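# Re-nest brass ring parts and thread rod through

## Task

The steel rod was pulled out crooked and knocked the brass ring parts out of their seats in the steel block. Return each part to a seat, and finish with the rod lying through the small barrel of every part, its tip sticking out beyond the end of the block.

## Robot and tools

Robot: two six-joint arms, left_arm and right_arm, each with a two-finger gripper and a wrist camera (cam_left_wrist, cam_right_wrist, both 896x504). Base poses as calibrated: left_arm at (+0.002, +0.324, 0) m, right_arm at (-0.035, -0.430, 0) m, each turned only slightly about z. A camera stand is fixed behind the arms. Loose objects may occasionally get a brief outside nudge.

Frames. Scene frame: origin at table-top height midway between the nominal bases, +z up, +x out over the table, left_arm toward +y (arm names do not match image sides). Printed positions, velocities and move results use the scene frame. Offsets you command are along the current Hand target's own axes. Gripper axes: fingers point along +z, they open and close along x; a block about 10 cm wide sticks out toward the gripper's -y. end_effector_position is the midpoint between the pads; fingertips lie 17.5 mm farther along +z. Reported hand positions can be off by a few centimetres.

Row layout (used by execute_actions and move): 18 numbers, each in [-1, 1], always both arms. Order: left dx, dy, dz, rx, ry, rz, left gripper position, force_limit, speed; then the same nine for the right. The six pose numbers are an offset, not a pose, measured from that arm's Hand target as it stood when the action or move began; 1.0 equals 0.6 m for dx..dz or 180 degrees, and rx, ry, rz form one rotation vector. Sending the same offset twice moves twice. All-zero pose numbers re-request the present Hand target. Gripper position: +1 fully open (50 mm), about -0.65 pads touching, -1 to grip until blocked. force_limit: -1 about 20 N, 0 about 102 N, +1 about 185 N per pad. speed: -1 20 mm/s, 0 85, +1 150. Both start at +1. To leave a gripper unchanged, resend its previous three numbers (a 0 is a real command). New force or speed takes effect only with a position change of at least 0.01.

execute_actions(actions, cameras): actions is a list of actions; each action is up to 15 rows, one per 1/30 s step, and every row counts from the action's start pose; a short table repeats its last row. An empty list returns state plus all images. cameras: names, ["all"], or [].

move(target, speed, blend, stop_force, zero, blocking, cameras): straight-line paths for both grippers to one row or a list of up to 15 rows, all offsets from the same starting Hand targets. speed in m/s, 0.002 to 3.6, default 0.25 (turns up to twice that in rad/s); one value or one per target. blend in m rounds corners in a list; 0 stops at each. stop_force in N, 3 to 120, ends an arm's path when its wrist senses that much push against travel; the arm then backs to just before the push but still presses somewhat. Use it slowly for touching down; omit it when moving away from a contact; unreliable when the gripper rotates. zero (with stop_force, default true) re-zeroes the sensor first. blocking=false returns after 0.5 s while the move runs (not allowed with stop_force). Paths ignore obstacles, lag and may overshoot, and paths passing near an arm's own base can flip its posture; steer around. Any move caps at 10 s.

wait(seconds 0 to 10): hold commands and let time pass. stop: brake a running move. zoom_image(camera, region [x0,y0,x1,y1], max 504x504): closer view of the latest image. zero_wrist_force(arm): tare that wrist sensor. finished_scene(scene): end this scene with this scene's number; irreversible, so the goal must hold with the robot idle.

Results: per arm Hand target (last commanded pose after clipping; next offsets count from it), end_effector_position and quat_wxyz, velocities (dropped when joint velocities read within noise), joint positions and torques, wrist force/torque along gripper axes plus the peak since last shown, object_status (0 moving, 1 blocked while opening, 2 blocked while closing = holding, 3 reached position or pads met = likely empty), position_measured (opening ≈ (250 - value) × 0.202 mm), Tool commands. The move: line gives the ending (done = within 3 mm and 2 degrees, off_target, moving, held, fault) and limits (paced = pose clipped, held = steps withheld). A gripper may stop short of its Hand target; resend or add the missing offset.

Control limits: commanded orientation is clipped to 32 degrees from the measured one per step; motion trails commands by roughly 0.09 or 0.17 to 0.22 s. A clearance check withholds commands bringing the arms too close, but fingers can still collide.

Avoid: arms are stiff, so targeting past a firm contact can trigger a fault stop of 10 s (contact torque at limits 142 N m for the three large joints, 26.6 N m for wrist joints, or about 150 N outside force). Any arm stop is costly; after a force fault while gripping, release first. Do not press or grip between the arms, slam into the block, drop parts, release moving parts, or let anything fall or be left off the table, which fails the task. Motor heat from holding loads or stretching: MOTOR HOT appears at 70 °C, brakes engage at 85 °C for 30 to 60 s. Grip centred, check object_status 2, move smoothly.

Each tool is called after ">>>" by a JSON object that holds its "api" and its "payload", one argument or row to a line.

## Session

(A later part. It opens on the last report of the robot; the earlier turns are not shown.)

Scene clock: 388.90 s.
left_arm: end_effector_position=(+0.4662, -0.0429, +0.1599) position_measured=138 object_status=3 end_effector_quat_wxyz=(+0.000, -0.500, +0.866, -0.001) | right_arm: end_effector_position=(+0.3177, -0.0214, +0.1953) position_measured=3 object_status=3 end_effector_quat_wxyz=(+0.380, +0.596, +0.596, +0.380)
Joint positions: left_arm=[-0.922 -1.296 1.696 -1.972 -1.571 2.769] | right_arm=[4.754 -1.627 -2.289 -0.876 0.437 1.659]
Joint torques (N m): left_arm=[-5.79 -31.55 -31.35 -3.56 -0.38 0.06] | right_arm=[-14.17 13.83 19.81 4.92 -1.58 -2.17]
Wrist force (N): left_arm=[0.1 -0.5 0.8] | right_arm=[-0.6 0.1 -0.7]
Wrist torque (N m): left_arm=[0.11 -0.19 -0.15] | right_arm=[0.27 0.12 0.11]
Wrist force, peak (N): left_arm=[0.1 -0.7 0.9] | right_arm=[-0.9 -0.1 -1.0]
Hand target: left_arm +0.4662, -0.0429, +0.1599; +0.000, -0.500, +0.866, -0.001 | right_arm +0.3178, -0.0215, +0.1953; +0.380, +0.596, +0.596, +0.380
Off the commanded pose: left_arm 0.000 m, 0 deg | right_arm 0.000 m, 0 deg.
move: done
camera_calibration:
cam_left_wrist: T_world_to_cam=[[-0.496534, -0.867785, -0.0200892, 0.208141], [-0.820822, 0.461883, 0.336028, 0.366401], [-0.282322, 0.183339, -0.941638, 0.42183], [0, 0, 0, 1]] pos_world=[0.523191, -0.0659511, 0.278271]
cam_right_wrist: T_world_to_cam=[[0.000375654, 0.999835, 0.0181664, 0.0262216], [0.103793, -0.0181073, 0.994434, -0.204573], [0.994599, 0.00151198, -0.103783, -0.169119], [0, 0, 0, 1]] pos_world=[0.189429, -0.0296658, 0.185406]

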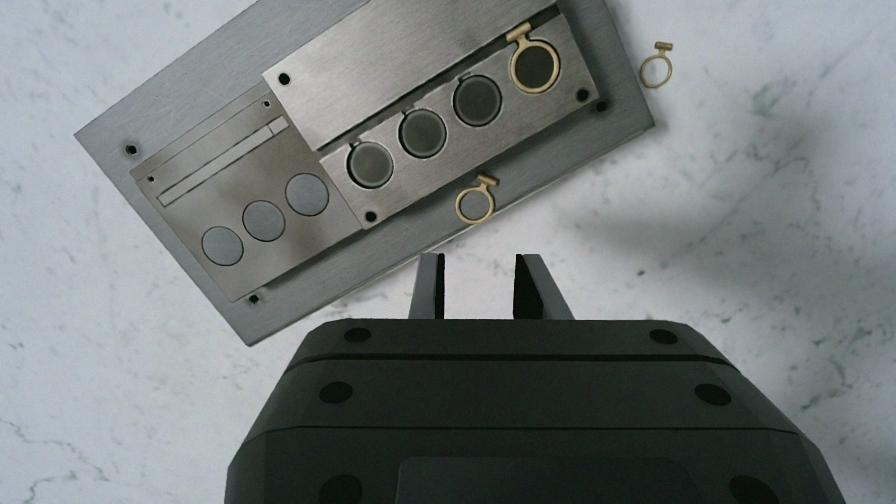

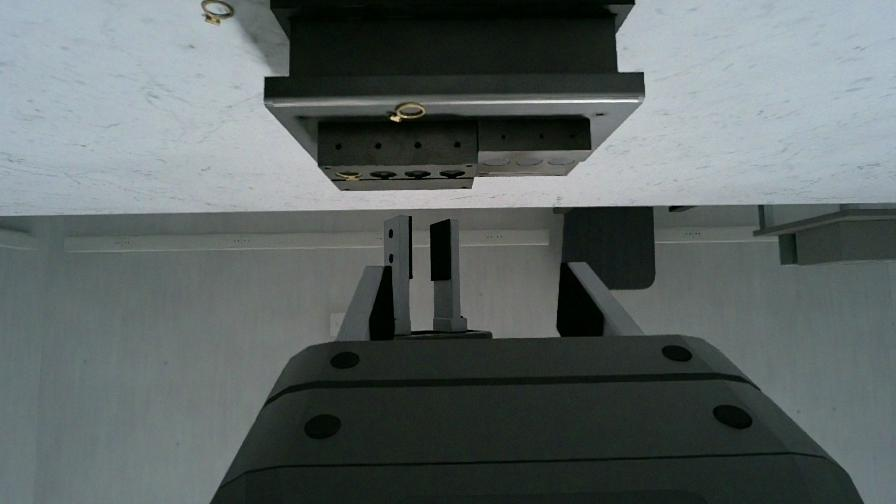

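>>> {"api": "move", "payload": {
  "target": [0.0015,-0.0117,0.075,0,0,-0.0278,0.1,-1,-0.5,0,0,0,0,0,0,1,1,1],
  "speed": 0.06,
  "cameras": ["all"]
}}

>>> {"api": "zoom_image", "payload": {
  "camera": "cam_left_wrist",
  "region": [400, 180, 560, 330]
}}

>>> {"api": "zoom_image", "payload": {
  "camera": "cam_right_wrist",
  "region": [330, 70, 530, 220]
}}

Scene clock: 413.43 s.
left_arm: end_effector_position=(+0.4718, -0.0471, +0.1148) position_measured=138 object_status=3 end_effector_quat_wxyz=(+0.000, -0.537, +0.843, -0.001) | right_arm: end_effector_position=(+0.3178, -0.0215, +0.1953) position_measured=3 object_status=3 end_effector_quat_wxyz=(+0.380, +0.596, +0.596, +0.380)
Joint positions: left_arm=[-0.919 -1.233 1.738 -2.077 -1.571 2.685] | right_arm=[4.754 -1.627 -2.289 -0.876 0.437 1.659]
Joint torques (N m): left_arm=[4.85 -45.82 -30.73 -0.81 -0.04 1.22] | right_arm=[-14.58 14.43 8.34 5.41 -2.99 -1.88]
Wrist force (N): left_arm=[-0.3 -0.6 0.5] | right_arm=[-0.6 0.2 -0.5]
Wrist torque (N m): left_arm=[0.10 -0.15 -0.31] | right_arm=[0.29 0.12 0.12]
Wrist force, peak (N): left_arm=[-0.1 -0.6 2.1] | right_arm=[-0.7 0.4 -0.7]
Hand target: left_arm +0.4718, -0.0472, +0.1149; +0.000, -0.537, +0.843, -0.001 | right_arm +0.3178, -0.0215, +0.1953; +0.380, +0.596, +0.596, +0.380
Off the commanded pose: left_arm 0.000 m, 0 deg | right_arm 0.000 m, 0 deg.
move: done
camera_calibration:
cam_left_wrist: T_world_to_cam=[[-0.419, -0.907766, -0.0199926, 0.167892], [-0.857859, 0.388558, 0.336305, 0.40211], [-0.297518, 0.158063, -0.941541, 0.387711], [0, 0, 0, 1]] pos_world=[0.530651, -0.0651187, 0.233171]
cam_right_wrist: T_world_to_cam=[[0.000551825, 0.999839, 0.0179471, 0.026332], [0.103688, -0.0179076, 0.994449, -0.204463], [0.99461, 0.00131214, -0.103681, -0.169256], [0, 0, 0, 1]] pos_world=[0.18953, -0.0297671, 0.185306]

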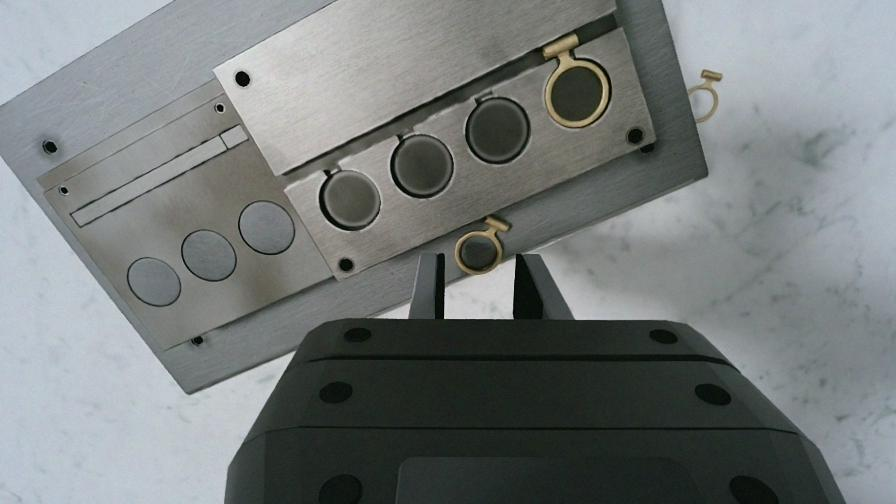

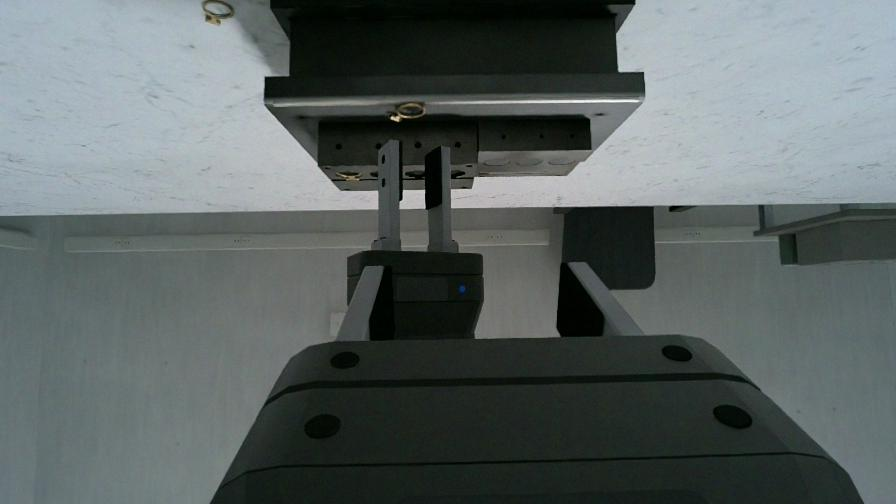

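Scaled by 3.150 from the camera's 896x504 image, which has a finer 1280x720 frame.

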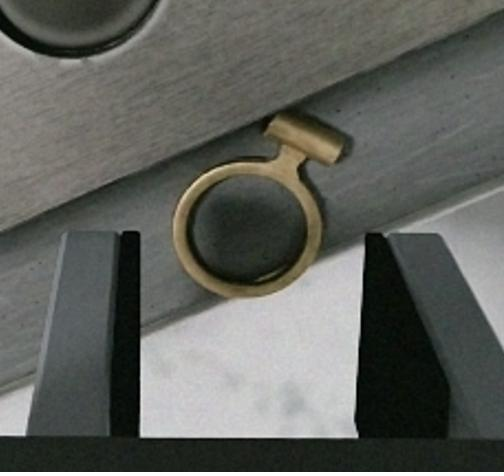

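Scaled by 2.520 from the camera's 896x504 image, which has a finer 1280x720 frame.

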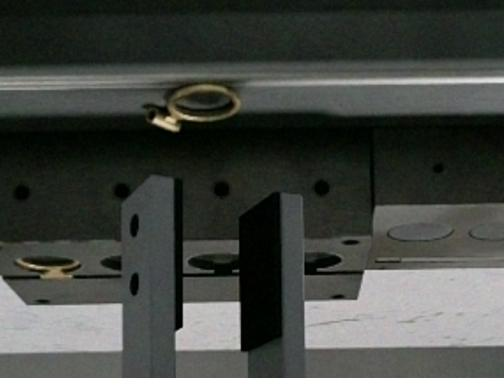

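>>> {"api": "move", "payload": {
  "target": [
    [0,0,0.018,0,0,0,0.1,-1,-0.5,0,0,0,0,0,0,1,1,1],
    [0,0,0.04,0,0,0,0.1,-1,-0.5,0,0,0,0,0,0,1,1,1]
  ],
  "speed": [0.03,0.004],
  "stop_force": 3,
  "cameras": ["all"]
}}

>>> {"api": "zoom_image", "payload": {
  "camera": "cam_left_wrist",
  "region": [400, 200, 560, 330]
}}

>>> {"api": "zoom_image", "payload": {
  "camera": "cam_right_wrist",
  "region": [350, 70, 500, 170]
}}

Scene clock: 426.60 s.
left_arm: end_effector_position=(+0.4719, -0.0472, +0.0909) position_measured=138 object_status=3 end_effector_quat_wxyz=(+0.000, -0.537, +0.843, -0.001) | right_arm: end_effector_position=(+0.3178, -0.0215, +0.1953) position_measured=3 object_status=3 end_effector_quat_wxyz=(+0.380, +0.596, +0.596, +0.380)
Joint positions: left_arm=[-0.919 -1.204 1.767 -2.135 -1.571 2.685] | right_arm=[4.754 -1.627 -2.289 -0.876 0.437 1.659]
Joint torques (N m): left_arm=[1.88 -42.17 -18.85 -1.67 1.36 1.1] | right_arm=[-14.61 15.25 9.05 5.28 -2.2 0.22]
Wrist force (N): left_arm=[0.0 -0.6 0.4] | right_arm=[-0.4 0.1 -0.7]
Wrist torque (N m): left_arm=[0.07 -0.22 -0.32] | right_arm=[0.26 0.09 0.12]
Wrist force, peak (N): left_arm=[-0.2 -0.5 1.4] | right_arm=[-0.8 0.2 -0.8]
Hand target: left_arm +0.4719, -0.0472, +0.0909; +0.000, -0.537, +0.843, -0.001 | right_arm +0.3178, -0.0215, +0.1953; +0.380, +0.596, +0.596, +0.380
Off the commanded pose: left_arm 0.000 m, 0 deg | right_arm 0.000 m, 0 deg.
move: done
camera_calibration:
cam_left_wrist: T_world_to_cam=[[-0.419072, -0.907734, -0.0199556, 0.167356], [-0.857885, 0.38867, 0.336108, 0.410248], [-0.29734, 0.157973, -0.941612, 0.365139], [0, 0, 0, 1]] pos_world=[0.530651, -0.0652186, 0.209271]
cam_right_wrist: T_world_to_cam=[[0.000551825, 0.999839, 0.0179471, 0.026332], [0.103688, -0.0179076, 0.994449, -0.204463], [0.99461, 0.00131214, -0.103681, -0.169256], [0, 0, 0, 1]] pos_world=[0.18953, -0.0297671, 0.185306]

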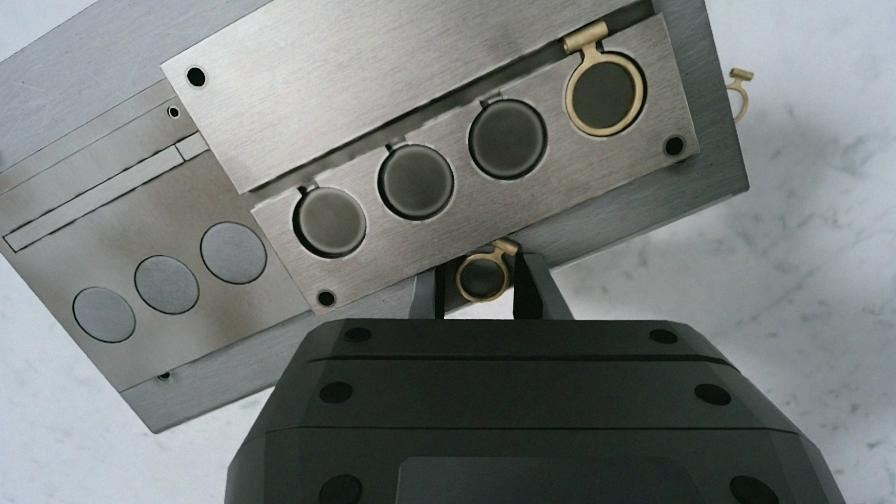

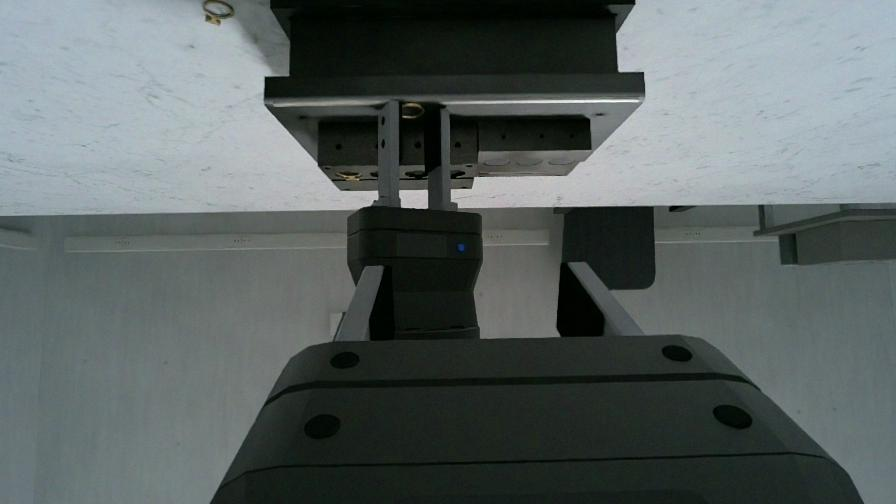

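Scaled by 3.150 from the camera's 896x504 image, which has a finer 1280x720 frame.

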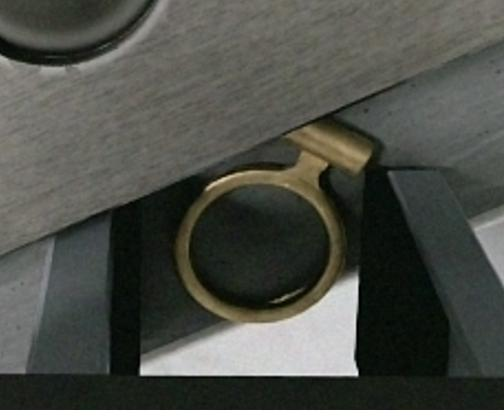

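Scaled by 3.360 from the camera's 896x504 image, which has a finer 1280x720 frame.

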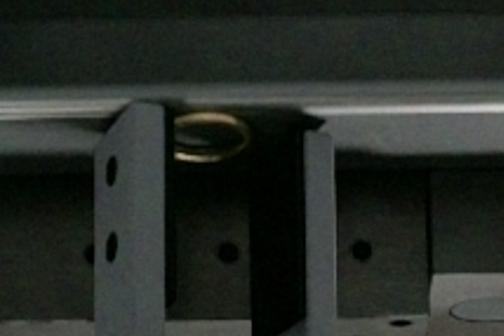

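>>> {"api": "move", "payload": {
  "target": [
    [0.001,0.005,0,0,0,0,0.1,-1,-0.5,0,0,0,0,0,0,1,1,1],
    [0.001,0.005,0.01,0,0,0,0.1,-1,-0.5,0,0,0,0,0,0,1,1,1]
  ],
  "speed": [0.01,0.004],
  "stop_force": 3,
  "cameras": ["cam_left_wrist"]
}}

>>> {"api": "zoom_image", "payload": {
  "camera": "cam_left_wrist",
  "region": [400, 200, 560, 330]
}}

Scene clock: 438.10 s.
left_arm: end_effector_position=(+0.4689, -0.0465, +0.0887) position_measured=138 object_status=3 end_effector_quat_wxyz=(+0.000, -0.537, +0.843, -0.001) | right_arm: end_effector_position=(+0.3178, -0.0215, +0.1953) position_measured=3 object_status=3 end_effector_quat_wxyz=(+0.380, +0.596, +0.596, +0.380)
Joint positions: left_arm=[-0.922 -1.207 1.778 -2.143 -1.571 2.682] | right_arm=[4.754 -1.627 -2.289 -0.876 0.437 1.659]
Joint torques (N m): left_arm=[-2.3 -44.14 -22.54 -0.82 1.39 0.47] | right_arm=[-14.77 15.41 9.83 5.28 -1.91 1.65]
Wrist force (N): left_arm=[0.1 -0.6 -4.2] | right_arm=[-0.6 0.2 -0.6]
Wrist torque (N m): left_arm=[0.12 -0.26 -0.16] | right_arm=[0.30 0.11 0.11]
Wrist force, peak (N): left_arm=[-1.0 2.7 -8.9] | right_arm=[-0.7 0.0 -0.8]
Hand target: left_arm +0.4689, -0.0465, +0.0888; +0.000, -0.537, +0.843, -0.001 (not the last commanded pose) | right_arm +0.3178, -0.0215, +0.1953; +0.380, +0.596, +0.596, +0.380
Off the commanded pose: left_arm 0.004 m, 0 deg | right_arm 0.000 m, 0 deg.
move: contact (left_arm); path passed 1 of 2 targets
camera_calibration:
cam_left_wrist: T_world_to_cam=[[-0.419149, -0.907699, -0.0199245, 0.166769], [-0.857858, 0.388757, 0.336076, 0.408226], [-0.29731, 0.157959, -0.941624, 0.36208], [0, 0, 0, 1]] pos_world=[0.527751, -0.0645186, 0.207071]
Images, in order (width x height): cam_left_wrist 896x504.

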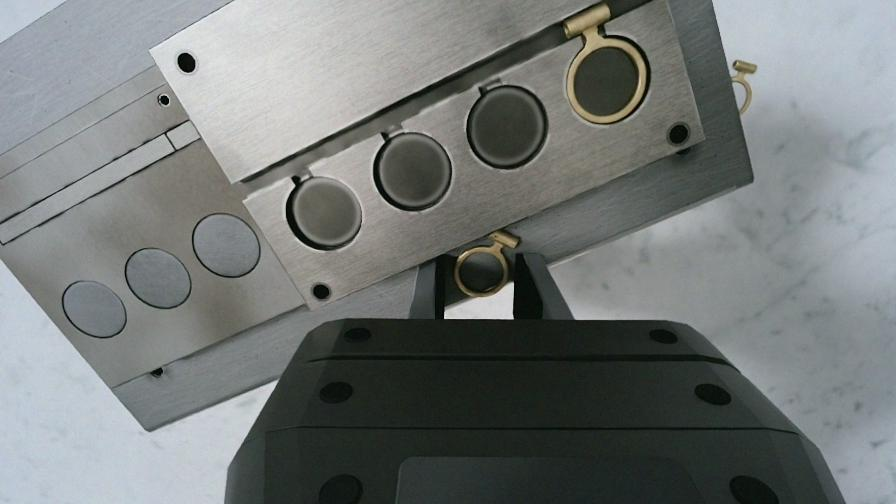

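Scaled by 3.150 from the camera's 896x504 image, which has a finer 1280x720 frame.

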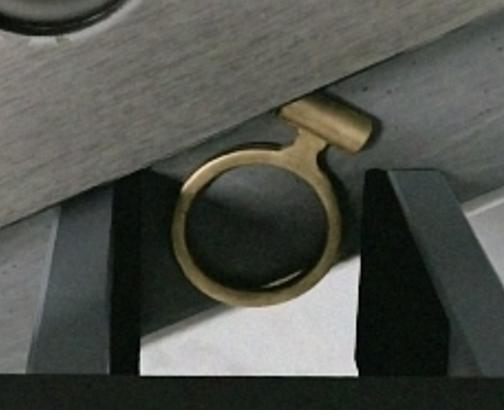

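>>> {"api": "move", "payload": {
  "target": [0.0006,0,-0.0011,0,0,0,0.1,-1,-0.5,0,0,0,0,0,0,1,1,1],
  "speed": 0.01
}}

>>> {"api": "execute_actions", "payload": {
  "actions": [
    [[0,0,0,0,0,0,-1,-1,-1,0,0,0,0,0,0,1,1,1]],
    [[0,0,0,0,0,0,-1,-1,-1,0,0,0,0,0,0,1,1,1]]
  ],
  "cameras": ["cam_left_wrist"]
}}

>>> {"api": "zoom_image", "payload": {
  "camera": "cam_left_wrist",
  "region": [400, 200, 560, 330]
}}

Scene clock: 446.50 s.
left_arm: end_effector_position=(+0.4687, -0.0469, +0.0894) position_measured=138 object_status=3 end_effector_quat_wxyz=(+0.000, -0.537, +0.843, -0.001) | right_arm: end_effector_position=(+0.3178, -0.0215, +0.1953) position_measured=3 object_status=3 end_effector_quat_wxyz=(+0.380, +0.596, +0.596, +0.380)
Joint positions: left_arm=[-0.923 -1.208 1.777 -2.141 -1.571 2.681] | right_arm=[4.754 -1.627 -2.289 -0.876 0.437 1.659]
Joint torques (N m): left_arm=[-8.93 -45.98 -28.44 -1.34 1.29 -1.22] | right_arm=[-14.12 16.04 10.39 5.27 -1.54 1.88]
Wrist force (N): left_arm=[0.0 -0.5 0.7] | right_arm=[-0.5 0.2 -0.5]
Wrist torque (N m): left_arm=[0.08 -0.22 -0.16] | right_arm=[0.28 0.09 0.12]
Wrist force, peak (N): left_arm=[0.1 -0.4 -4.2] | right_arm=[-0.7 0.0 -0.8]
Hand target: left_arm +0.4687, -0.0469, +0.0894; +0.000, -0.537, +0.843, -0.001 | right_arm +0.3178, -0.0215, +0.1953; +0.380, +0.596, +0.596, +0.380
Off the commanded pose: left_arm 0.000 m, 0 deg | right_arm 0.000 m, 0 deg.
move: done

Scene clock: 447.70 s.
left_arm: end_effector_position=(+0.4687, -0.0469, +0.0894) position_measured=167 object_status=2 end_effector_quat_wxyz=(+0.000, -0.537, +0.843, -0.001) | right_arm: end_effector_position=(+0.3178, -0.0215, +0.1953) position_measured=3 object_status=3 end_effector_quat_wxyz=(+0.380, +0.596, +0.596, +0.380)
Joint positions: left_arm=[-0.923 -1.208 1.777 -2.141 -1.571 2.681] | right_arm=[4.754 -1.627 -2.289 -0.876 0.437 1.659]
Joint torques (N m): left_arm=[-4.58 -41.63 -23.61 -3.5 1.29 -0.18] | right_arm=[-14.15 16.27 9.96 5.22 -1.41 1.86]
Wrist force (N): left_arm=[-0.3 -0.6 0.6] | right_arm=[-0.7 0.2 -0.5]
Wrist torque (N m): left_arm=[0.06 -0.15 -0.16] | right_arm=[0.29 0.13 0.11]
Wrist force, peak (N): left_arm=[-0.3 -0.5 1.0] | right_arm=[-0.5 0.2 -0.9]
Hand target: left_arm +0.4687, -0.0469, +0.0894; +0.000, -0.537, +0.843, -0.001 | right_arm +0.3178, -0.0215, +0.1953; +0.380, +0.596, +0.596, +0.380
Off the commanded pose: left_arm 0.000 m, 0 deg | right_arm 0.000 m, 0 deg.
camera_calibration:
cam_left_wrist: T_world_to_cam=[[-0.419121, -0.907713, -0.0198392, 0.166302], [-0.85787, 0.388762, 0.33604, 0.407988], [-0.297315, 0.157861, -0.941639, 0.362743], [0, 0, 0, 1]] pos_world=[0.527551, -0.0649185, 0.207771]
Images, in order (width x height): cam_left_wrist 896x504.

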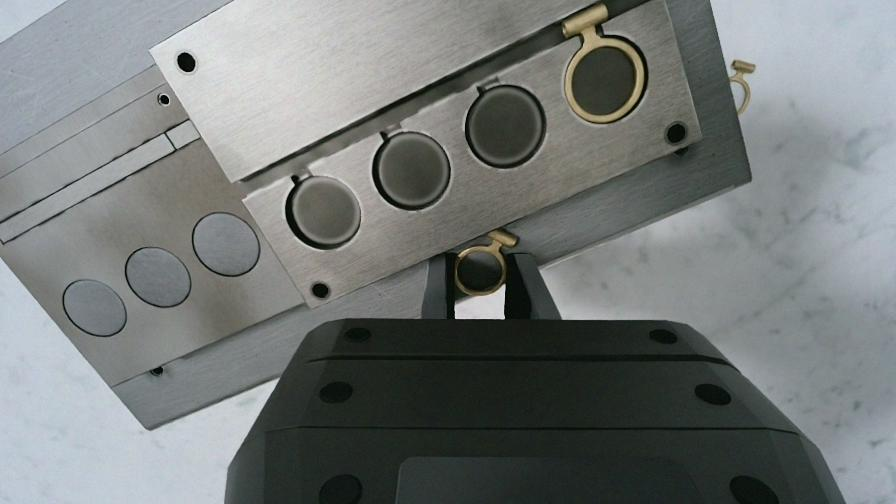

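Scaled by 3.150 from the camera's 896x504 image, which has a finer 1280x720 frame.

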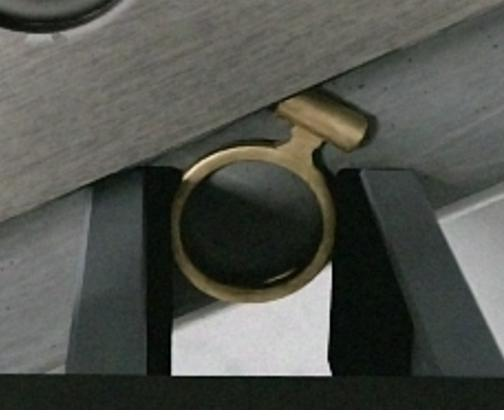

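>>> {"api": "move", "payload": {
  "target": [
    [0,0,-0.02,0,0,0,-1,-1,-1,0,0,0,0,0,0,1,1,1],
    [0,0,-0.1,0,0,0,-1,-1,-1,0,0,0,0,0,0,1,1,1]
  ],
  "speed": [0.03,0.08],
  "blend": [0.005,0],
  "cameras": ["cam_left_wrist"]
}}

>>> {"api": "zoom_image", "payload": {
  "camera": "cam_left_wrist",
  "region": [440, 220, 530, 310]
}}

Scene clock: 453.20 s.
left_arm: end_effector_position=(+0.4687, -0.0469, +0.1495) position_measured=167 object_status=2 end_effector_quat_wxyz=(+0.000, -0.537, +0.843, -0.001) | right_arm: end_effector_position=(+0.3178, -0.0215, +0.1953) position_measured=3 object_status=3 end_effector_quat_wxyz=(+0.380, +0.596, +0.596, +0.380)
Joint positions: left_arm=[-0.923 -1.276 1.698 -1.995 -1.571 2.681] | right_arm=[4.754 -1.627 -2.289 -0.876 0.437 1.659]
Joint torques (N m): left_arm=[-0.75 -33.41 -13.94 -3.24 1.34 -0.18] | right_arm=[-14.16 16.48 10.25 5.05 -0.98 1.77]
Wrist force (N): left_arm=[0.1 -0.5 0.5] | right_arm=[-0.6 0.0 -0.5]
Wrist torque (N m): left_arm=[0.13 -0.21 -0.15] | right_arm=[0.25 0.13 0.11]
Wrist force, peak (N): left_arm=[-0.3 -0.3 1.5] | right_arm=[-0.8 0.1 -0.8]
Hand target: left_arm +0.4687, -0.0468, +0.1494; +0.000, -0.537, +0.843, -0.001 | right_arm +0.3178, -0.0215, +0.1953; +0.380, +0.596, +0.596, +0.380
Off the commanded pose: left_arm 0.000 m, 0 deg | right_arm 0.000 m, 0 deg.
move: done
camera_calibration:
cam_left_wrist: T_world_to_cam=[[-0.419104, -0.907722, -0.0197934, 0.167564], [-0.857908, 0.38878, 0.335923, 0.387806], [-0.297229, 0.157768, -0.941682, 0.419279], [0, 0, 0, 1]] pos_world=[0.527551, -0.0648184, 0.267872]
Images, in order (width x height): cam_left_wrist 896x504.

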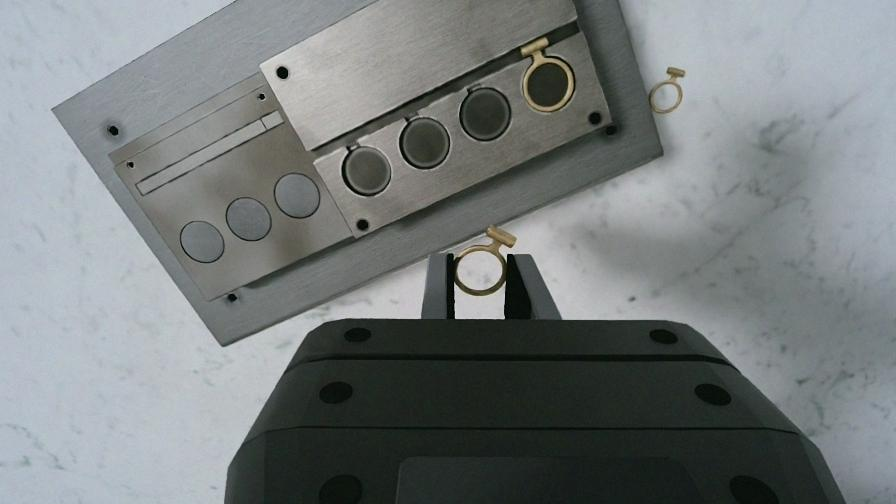

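Scaled by 5.600 from the camera's 896x504 image, which has a finer 1280x720 frame.

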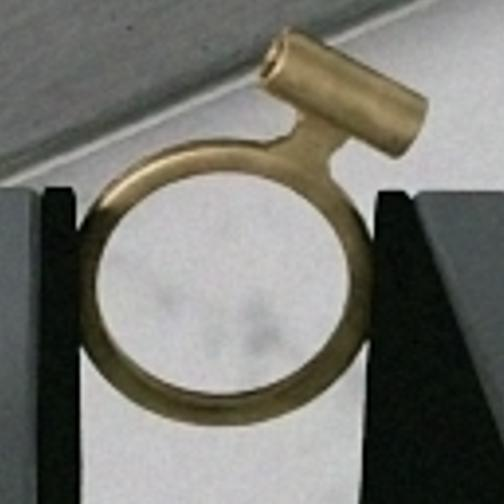

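>>> {"api": "move", "payload": {
  "target": [0.0097,-0.0824,0.0137,0,0,-0.3117,-1,-1,-1,0,0,0,0,0,0,1,1,1],
  "speed": 0.1,
  "cameras": ["all"]
}}

>>> {"api": "zoom_image", "payload": {
  "camera": "cam_left_wrist",
  "region": [370, 180, 590, 320]
}}

>>> {"api": "zoom_image", "payload": {
  "camera": "cam_left_wrist",
  "region": [440, 180, 540, 310]
}}

Scene clock: 469.37 s.
left_arm: end_effector_position=(+0.5111, -0.0730, +0.1412) position_measured=167 object_status=2 end_effector_quat_wxyz=(+0.000, +0.871, -0.492, +0.001) | right_arm: end_effector_position=(+0.3178, -0.0215, +0.1953) position_measured=3 object_status=3 end_effector_quat_wxyz=(+0.380, +0.596, +0.596, +0.380)
Joint positions: left_arm=[-0.896 -1.159 1.556 -1.969 -1.571 1.729] | right_arm=[4.754 -1.627 -2.289 -0.876 0.437 1.659]
Joint torques (N m): left_arm=[2.34 -51.36 -18.04 -2.07 0.4 0.66] | right_arm=[-14.43 17.47 11.16 5.1 -0.82 1.77]
Wrist force (N): left_arm=[0.0 -0.2 0.2] | right_arm=[-0.6 0.2 -0.8]
Wrist torque (N m): left_arm=[0.18 -0.20 -0.34] | right_arm=[0.28 0.11 0.12]
Wrist force, peak (N): left_arm=[0.2 -0.8 0.9] | right_arm=[-0.8 0.3 -0.7]
Hand target: left_arm +0.5110, -0.0730, +0.1413; +0.000, +0.871, -0.492, +0.001 | right_arm +0.3178, -0.0215, +0.1953; +0.380, +0.596, +0.596, +0.380
Off the commanded pose: left_arm 0.000 m, 0 deg | right_arm 0.000 m, 0 deg.
move: done
camera_calibration:
cam_left_wrist: T_world_to_cam=[[0.519697, -0.854136, -0.0191424, -0.314543], [-0.800946, -0.494887, 0.337005, 0.343296], [-0.297321, -0.159808, -0.941308, 0.405058], [0, 0, 0, 1]] pos_world=[0.558861, -0.0340386, 0.259571]
cam_right_wrist: T_world_to_cam=[[0.000551825, 0.999839, 0.0179471, 0.026332], [0.103688, -0.0179076, 0.994449, -0.204463], [0.99461, 0.00131214, -0.103681, -0.169256], [0, 0, 0, 1]] pos_world=[0.18953, -0.0297671, 0.185306]

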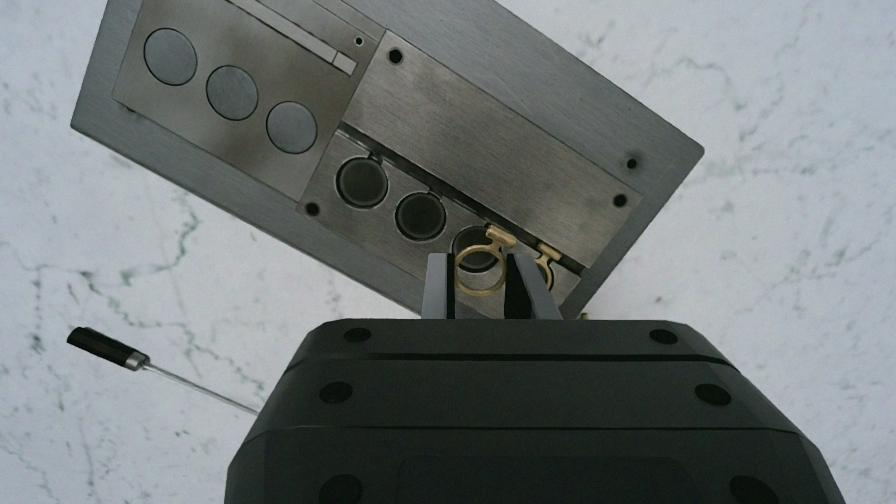

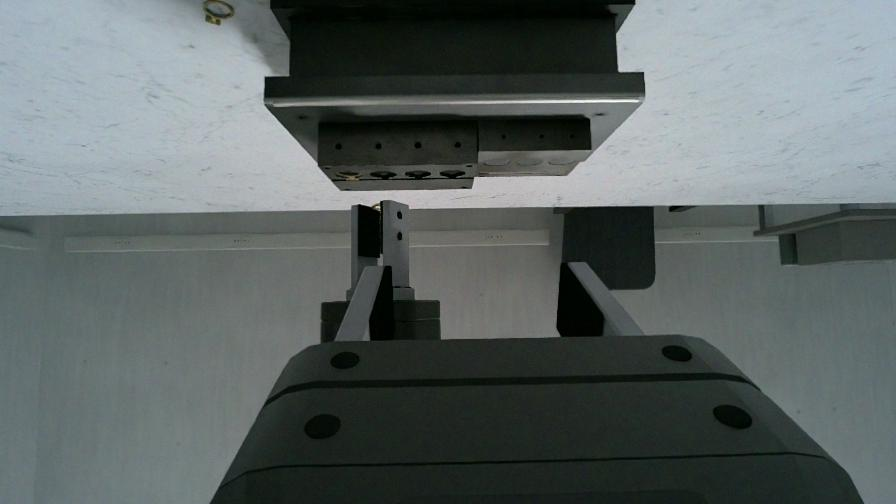

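Scaled by 2.291 from the camera's 896x504 image, which has a finer 1280x720 frame.

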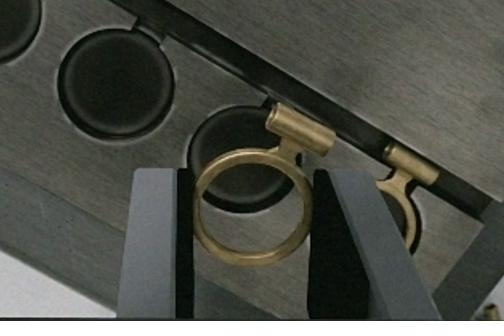

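Scaled by 3.877 from the camera's 896x504 image, which has a finer 1280x720 frame.

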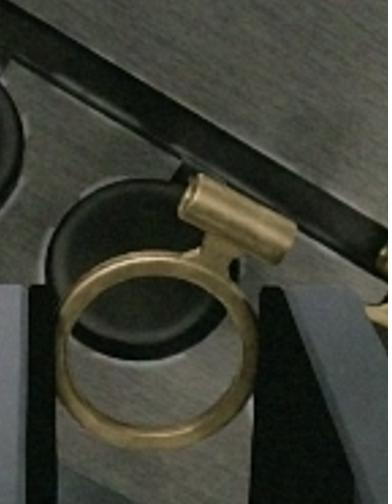

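>>> {"api": "move", "payload": {
  "target": [0,0.001,0.0255,0,0,0.0083,-1,-1,-1,0,0,0,0,0,0,1,1,1],
  "speed": 0.04,
  "cameras": ["cam_left_wrist"]
}}

>>> {"api": "zoom_image", "payload": {
  "camera": "cam_left_wrist",
  "region": [370, 180, 590, 320]
}}

>>> {"api": "zoom_image", "payload": {
  "camera": "cam_left_wrist",
  "region": [440, 200, 540, 310]
}}

Scene clock: 500.83 s.
left_arm: end_effector_position=(+0.5105, -0.0733, +0.1258) position_measured=167 object_status=2 end_effector_quat_wxyz=(+0.000, +0.864, -0.503, +0.001) end_effector_velocity=(-0.001, +0.000, +0.001) end_effector_angular_velocity=(+0.002, +0.002, +0.002) | right_arm: end_effector_position=(+0.3178, -0.0215, +0.1953) position_measured=3 object_status=3 end_effector_quat_wxyz=(+0.380, +0.596, +0.596, +0.380)
Joint positions: left_arm=[-0.897 -1.145 1.578 -2.005 -1.571 1.754] | right_arm=[4.754 -1.627 -2.289 -0.876 0.437 1.659]
Joint velocities: left_arm=[0 -0.001 -0.002 0.005 0 -0.003] | right_arm=[within noise]
Joint torques (N m): left_arm=[-9 -50.53 -29.84 -1.2 1.29 -1.55] | right_arm=[-14.07 17.83 10.77 4.99 -0.88 1.88]
Wrist force (N): left_arm=[-0.2 -0.2 0.3] | right_arm=[-0.5 0.0 -0.6]
Wrist torque (N m): left_arm=[0.18 -0.18 -0.33] | right_arm=[0.26 0.10 0.12]
Wrist force, peak (N): left_arm=[0.0 -0.3 1.0] | right_arm=[-0.9 0.1 -0.7]
Hand target: left_arm +0.5105, -0.0733, +0.1260; +0.000, +0.864, -0.503, +0.001 | right_arm +0.3178, -0.0215, +0.1953; +0.380, +0.596, +0.596, +0.380
Off the commanded pose: left_arm 0.000 m, 0 deg | right_arm 0.000 m, 0 deg.
move: done
camera_calibration:
cam_left_wrist: T_world_to_cam=[[0.497096, -0.867482, -0.0192349, -0.304259], [-0.813663, -0.473727, 0.33695, 0.355891], [-0.301411, -0.151846, -0.941326, 0.392894], [0, 0, 0, 1]] pos_world=[0.559244, -0.0356848, 0.244071]
Images, in order (width x height): cam_left_wrist 896x504.

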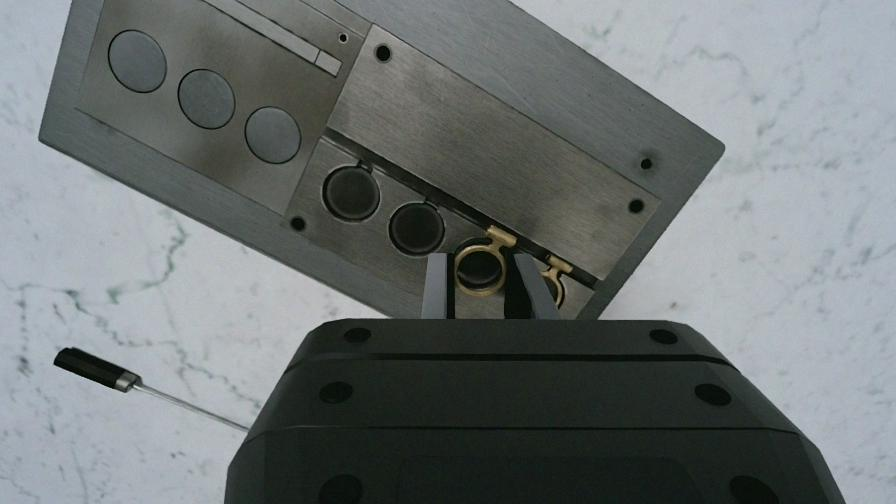

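Scaled by 2.291 from the camera's 896x504 image, which has a finer 1280x720 frame.

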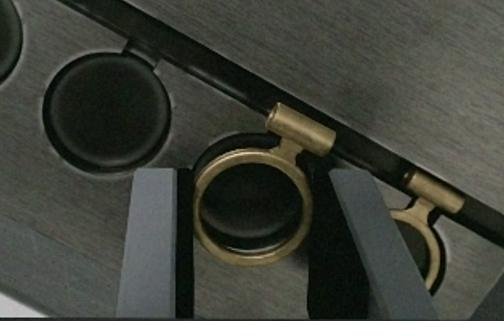

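Scaled by 4.582 from the camera's 896x504 image, which has a finer 1280x720 frame.

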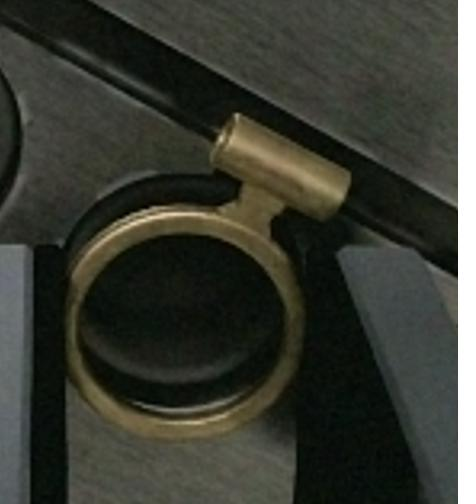

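>>> {"api": "move", "payload": {
  "target": [0,0,0.0108,0,0,0,-1,-1,-1,0,0,0,0,0,0,1,1,1],
  "speed": 0.005,
  "stop_force": 3,
  "cameras": ["cam_left_wrist"]
}}

>>> {"api": "zoom_image", "payload": {
  "camera": "cam_left_wrist",
  "region": [370, 180, 590, 320]
}}

>>> {"api": "zoom_image", "payload": {
  "camera": "cam_left_wrist",
  "region": [440, 200, 540, 310]
}}

Scene clock: 508.27 s.
left_arm: end_effector_position=(+0.5105, -0.0733, +0.1194) position_measured=167 object_status=2 end_effector_quat_wxyz=(+0.000, +0.864, -0.503, +0.001) | right_arm: end_effector_position=(+0.3178, -0.0215, +0.1953) position_measured=3 object_status=3 end_effector_quat_wxyz=(+0.380, +0.596, +0.596, +0.380)
Joint positions: left_arm=[-0.897 -1.138 1.586 -2.02 -1.571 1.754] | right_arm=[4.754 -1.627 -2.289 -0.876 0.437 1.659]
Joint torques (N m): left_arm=[1.75 -46.33 -23.1 -1.53 -0.97 -1] | right_arm=[-13.94 18.27 12.3 4.94 -0.84 1.85]
Wrist force (N): left_arm=[0.0 -0.1 0.1] | right_arm=[-0.5 0.1 -0.4]
Wrist torque (N m): left_arm=[0.19 -0.21 -0.30] | right_arm=[0.27 0.12 0.12]
Wrist force, peak (N): left_arm=[0.0 -0.3 0.6] | right_arm=[-0.9 0.1 -0.6]
Hand target: left_arm +0.5105, -0.0733, +0.1195; +0.000, +0.864, -0.503, +0.001 | right_arm +0.3178, -0.0215, +0.1953; +0.380, +0.596, +0.596, +0.380
Off the commanded pose: left_arm 0.000 m, 0 deg | right_arm 0.000 m, 0 deg.
move: done
camera_calibration:
cam_left_wrist: T_world_to_cam=[[0.49732, -0.867355, -0.0191823, -0.304563], [-0.813561, -0.473926, 0.336917, 0.358039], [-0.301318, -0.15195, -0.941339, 0.386942], [0, 0, 0, 1]] pos_world=[0.559344, -0.0356843, 0.237771]
Images, in order (width x height): cam_left_wrist 896x504.

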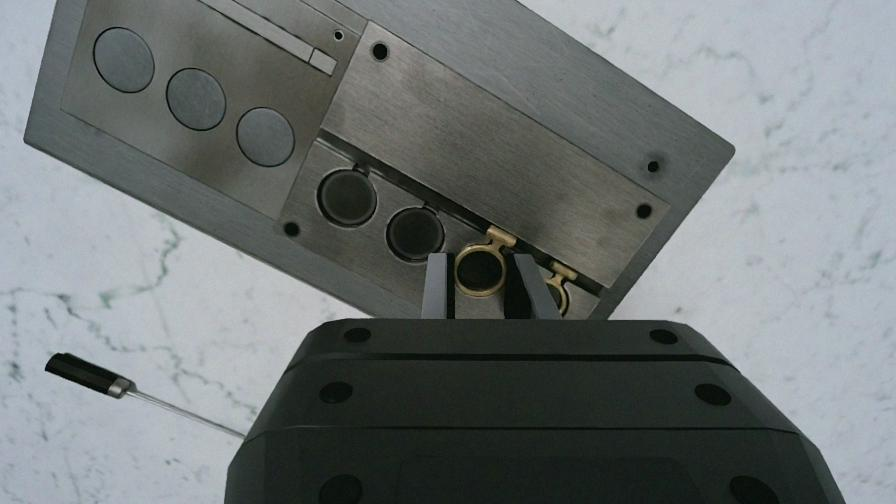

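Scaled by 2.291 from the camera's 896x504 image, which has a finer 1280x720 frame.

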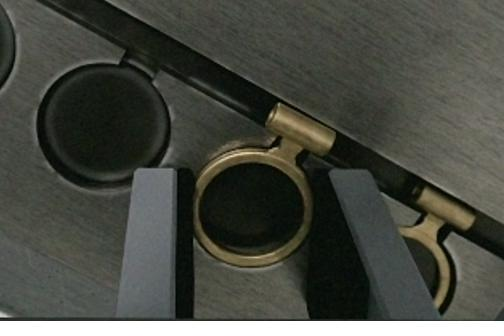

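Scaled by 4.582 from the camera's 896x504 image, which has a finer 1280x720 frame.

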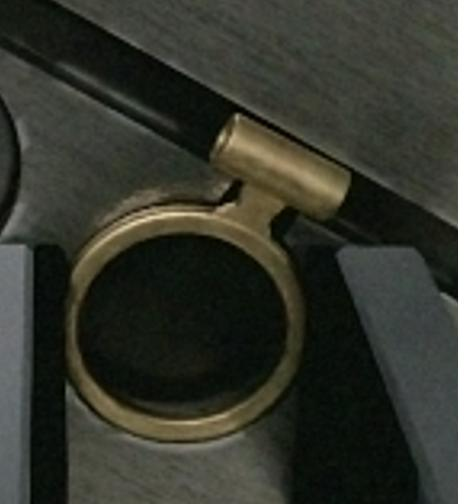

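>>> {"api": "move", "payload": {
  "target": [0,0,0.003,0,0,0,-1,-1,-1,0,0,0,0,0,0,1,1,1],
  "speed": 0.004,
  "stop_force": 3
}}

Scene clock: 518.20 s.
left_arm: end_effector_position=(+0.5106, -0.0734, +0.1189) position_measured=167 object_status=2 end_effector_quat_wxyz=(+0.000, +0.864, -0.503, +0.001) | right_arm: end_effector_position=(+0.3178, -0.0215, +0.1953) position_measured=3 object_status=3 end_effector_quat_wxyz=(+0.380, +0.596, +0.596, +0.380)
Joint positions: left_arm=[-0.897 -1.138 1.587 -2.022 -1.571 1.754] | right_arm=[4.754 -1.627 -2.289 -0.876 0.437 1.659]
Joint torques (N m): left_arm=[2.85 -45.73 -23.8 -0.41 -1.03 -0.87] | right_arm=[-14.64 19.54 11.98 4.81 -0.75 1.93]
Wrist force (N): left_arm=[-0.4 0.5 -8.3] | right_arm=[-0.5 0.2 -0.5]
Wrist torque (N m): left_arm=[0.27 -0.29 -0.31] | right_arm=[0.28 0.11 0.11]
Wrist force, peak (N): left_arm=[-3.7 1.8 -13.1] | right_arm=[-0.9 0.2 -0.5]
Hand target: left_arm +0.5106, -0.0734, +0.1189; +0.000, +0.864, -0.503, +0.001 (not the last commanded pose) | right_arm +0.3178, -0.0215, +0.1953; +0.380, +0.596, +0.596, +0.380
Off the commanded pose: left_arm 0.001 m, 0 deg | right_arm 0.000 m, 0 deg.
move: contact (left_arm)

>>> {"api": "move", "payload": {
  "target": [
    [0,0,-0.0005,0,0,0,-1,-1,-1,0,0,0,0,0,0,1,1,1],
    [0,0,-0.0005,0,0,0,0,-1,-0.8,0,0,0,0,0,0,1,1,1]
  ],
  "speed": 0.02,
  "cameras": ["all"]
}}

Scene clock: 543.83 s.
left_arm: end_effector_position=(+0.5106, -0.0734, +0.1192) position_measured=152 object_status=3 end_effector_quat_wxyz=(+0.000, +0.864, -0.503, +0.001) | right_arm: end_effector_position=(+0.3178, -0.0215, +0.1953) position_measured=3 object_status=3 end_effector_quat_wxyz=(+0.380, +0.596, +0.596, +0.380)
Joint positions: left_arm=[-0.897 -1.138 1.587 -2.021 -1.571 1.754] | right_arm=[4.754 -1.627 -2.289 -0.876 0.437 1.659]
Joint torques (N m): left_arm=[2.82 -50.9 -31.23 -2.71 -1.02 -0.87] | right_arm=[-14.08 19.47 12.61 4.93 -0.91 1.88]
Wrist force (N): left_arm=[0.0 -0.4 0.4] | right_arm=[-0.6 0.2 -0.6]
Wrist torque (N m): left_arm=[0.15 -0.21 -0.30] | right_arm=[0.28 0.12 0.12]
Wrist force, peak (N): left_arm=[-0.4 0.6 -8.3] | right_arm=[-0.6 0.1 -0.8]
Hand target: left_arm +0.5106, -0.0734, +0.1192; +0.000, +0.864, -0.503, +0.001 | right_arm +0.3178, -0.0215, +0.1953; +0.380, +0.596, +0.596, +0.380
Off the commanded pose: left_arm 0.000 m, 0 deg | right_arm 0.000 m, 0 deg.
move: done
camera_calibration:
cam_left_wrist: T_world_to_cam=[[0.497293, -0.867377, -0.0188793, -0.304626], [-0.813648, -0.47382, 0.336854, 0.358208], [-0.301125, -0.152154, -0.941368, 0.386551], [0, 0, 0, 1]] pos_world=[0.559344, -0.0356841, 0.237472]
cam_right_wrist: T_world_to_cam=[[0.000551825, 0.999839, 0.0179471, 0.026332], [0.103688, -0.0179076, 0.994449, -0.204463], [0.99461, 0.00131214, -0.103681, -0.169256], [0, 0, 0, 1]] pos_world=[0.18953, -0.0297671, 0.185306]

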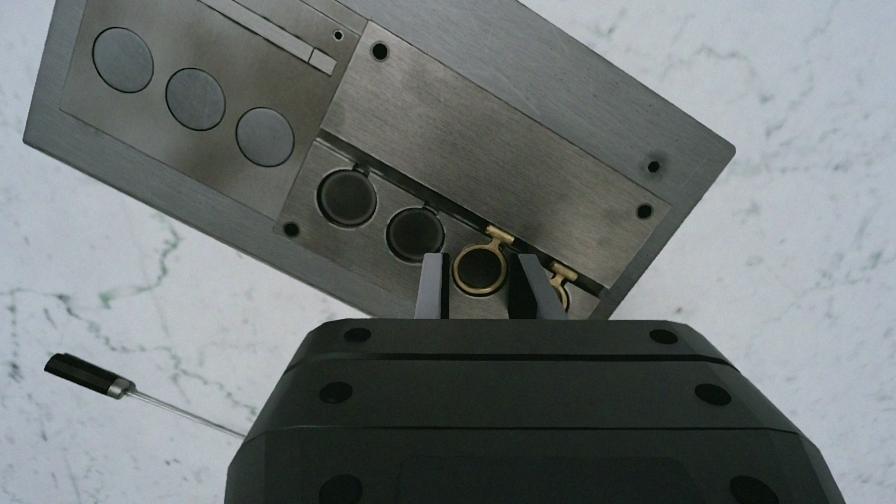

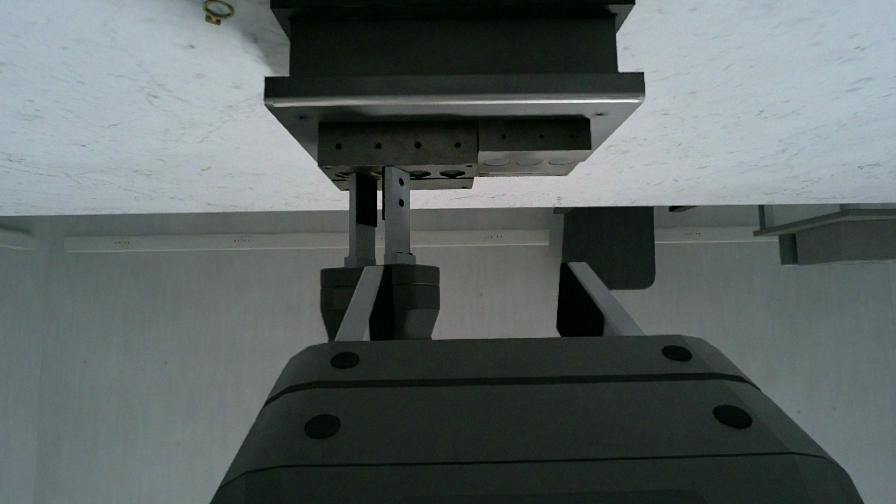

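>>> {"api": "zoom_image", "payload": {
  "camera": "cam_left_wrist",
  "region": [300, 120, 660, 330]
}}

>>> {"api": "move", "payload": {
  "target": [0,0,-0.042,0,0,0,0,-1,-0.8,0,0,0,0,0,0,1,1,1],
  "speed": 0.05,
  "cameras": ["cam_left_wrist"]
}}

>>> {"api": "zoom_image", "payload": {
  "camera": "cam_left_wrist",
  "region": [300, 120, 660, 330]
}}

Scaled by 1.400 from the camera's 896x504 image, which has a finer 1280x720 frame.

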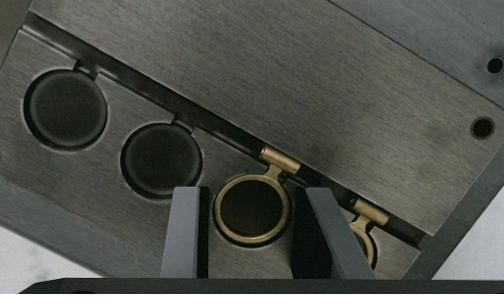

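Scene clock: 554.87 s.
left_arm: end_effector_position=(+0.5106, -0.0734, +0.1446) position_measured=152 object_status=3 end_effector_quat_wxyz=(+0.000, +0.864, -0.503, +0.001) | right_arm: end_effector_position=(+0.3178, -0.0215, +0.1953) position_measured=3 object_status=3 end_effector_quat_wxyz=(+0.380, +0.596, +0.596, +0.380)
Joint positions: left_arm=[-0.897 -1.162 1.552 -1.962 -1.571 1.754] | right_arm=[4.754 -1.627 -2.289 -0.876 0.437 1.659]
Joint torques (N m): left_arm=[0.97 -35.23 -15.55 -3.68 -0.67 -1.27] | right_arm=[-14.47 19.51 12.31 4.75 -0.86 1.79]
Wrist force (N): left_arm=[-0.2 -0.3 0.4] | right_arm=[-0.6 0.2 -0.5]
Wrist torque (N m): left_arm=[0.16 -0.15 -0.29] | right_arm=[0.28 0.11 0.12]
Wrist force, peak (N): left_arm=[0.1 -0.4 1.0] | right_arm=[-0.8 0.0 -0.7]
Hand target: left_arm +0.5105, -0.0733, +0.1444; +0.000, +0.864, -0.503, +0.001 | right_arm +0.3178, -0.0215, +0.1953; +0.380, +0.596, +0.596, +0.380
Off the commanded pose: left_arm 0.000 m, 0 deg | right_arm 0.000 m, 0 deg.
move: done
camera_calibration:
cam_left_wrist: T_world_to_cam=[[0.497306, -0.867376, -0.0185932, -0.304229], [-0.813711, -0.473757, 0.33679, 0.349706], [-0.300933, -0.152358, -0.941396, 0.410355], [0, 0, 0, 1]] pos_world=[0.559344, -0.0356838, 0.262872]
Images, in order (width x height): cam_left_wrist 896x504.

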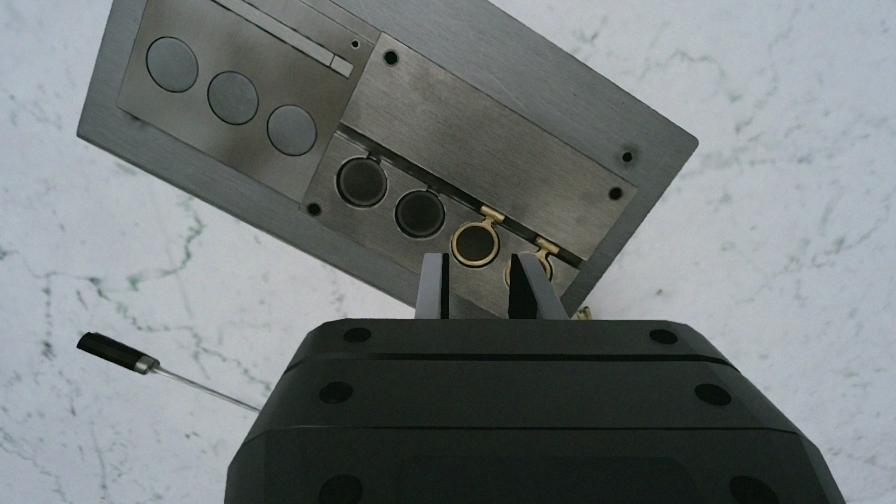

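Scaled by 1.400 from the camera's 896x504 image, which has a finer 1280x720 frame.

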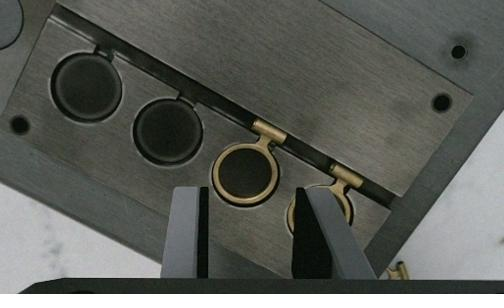

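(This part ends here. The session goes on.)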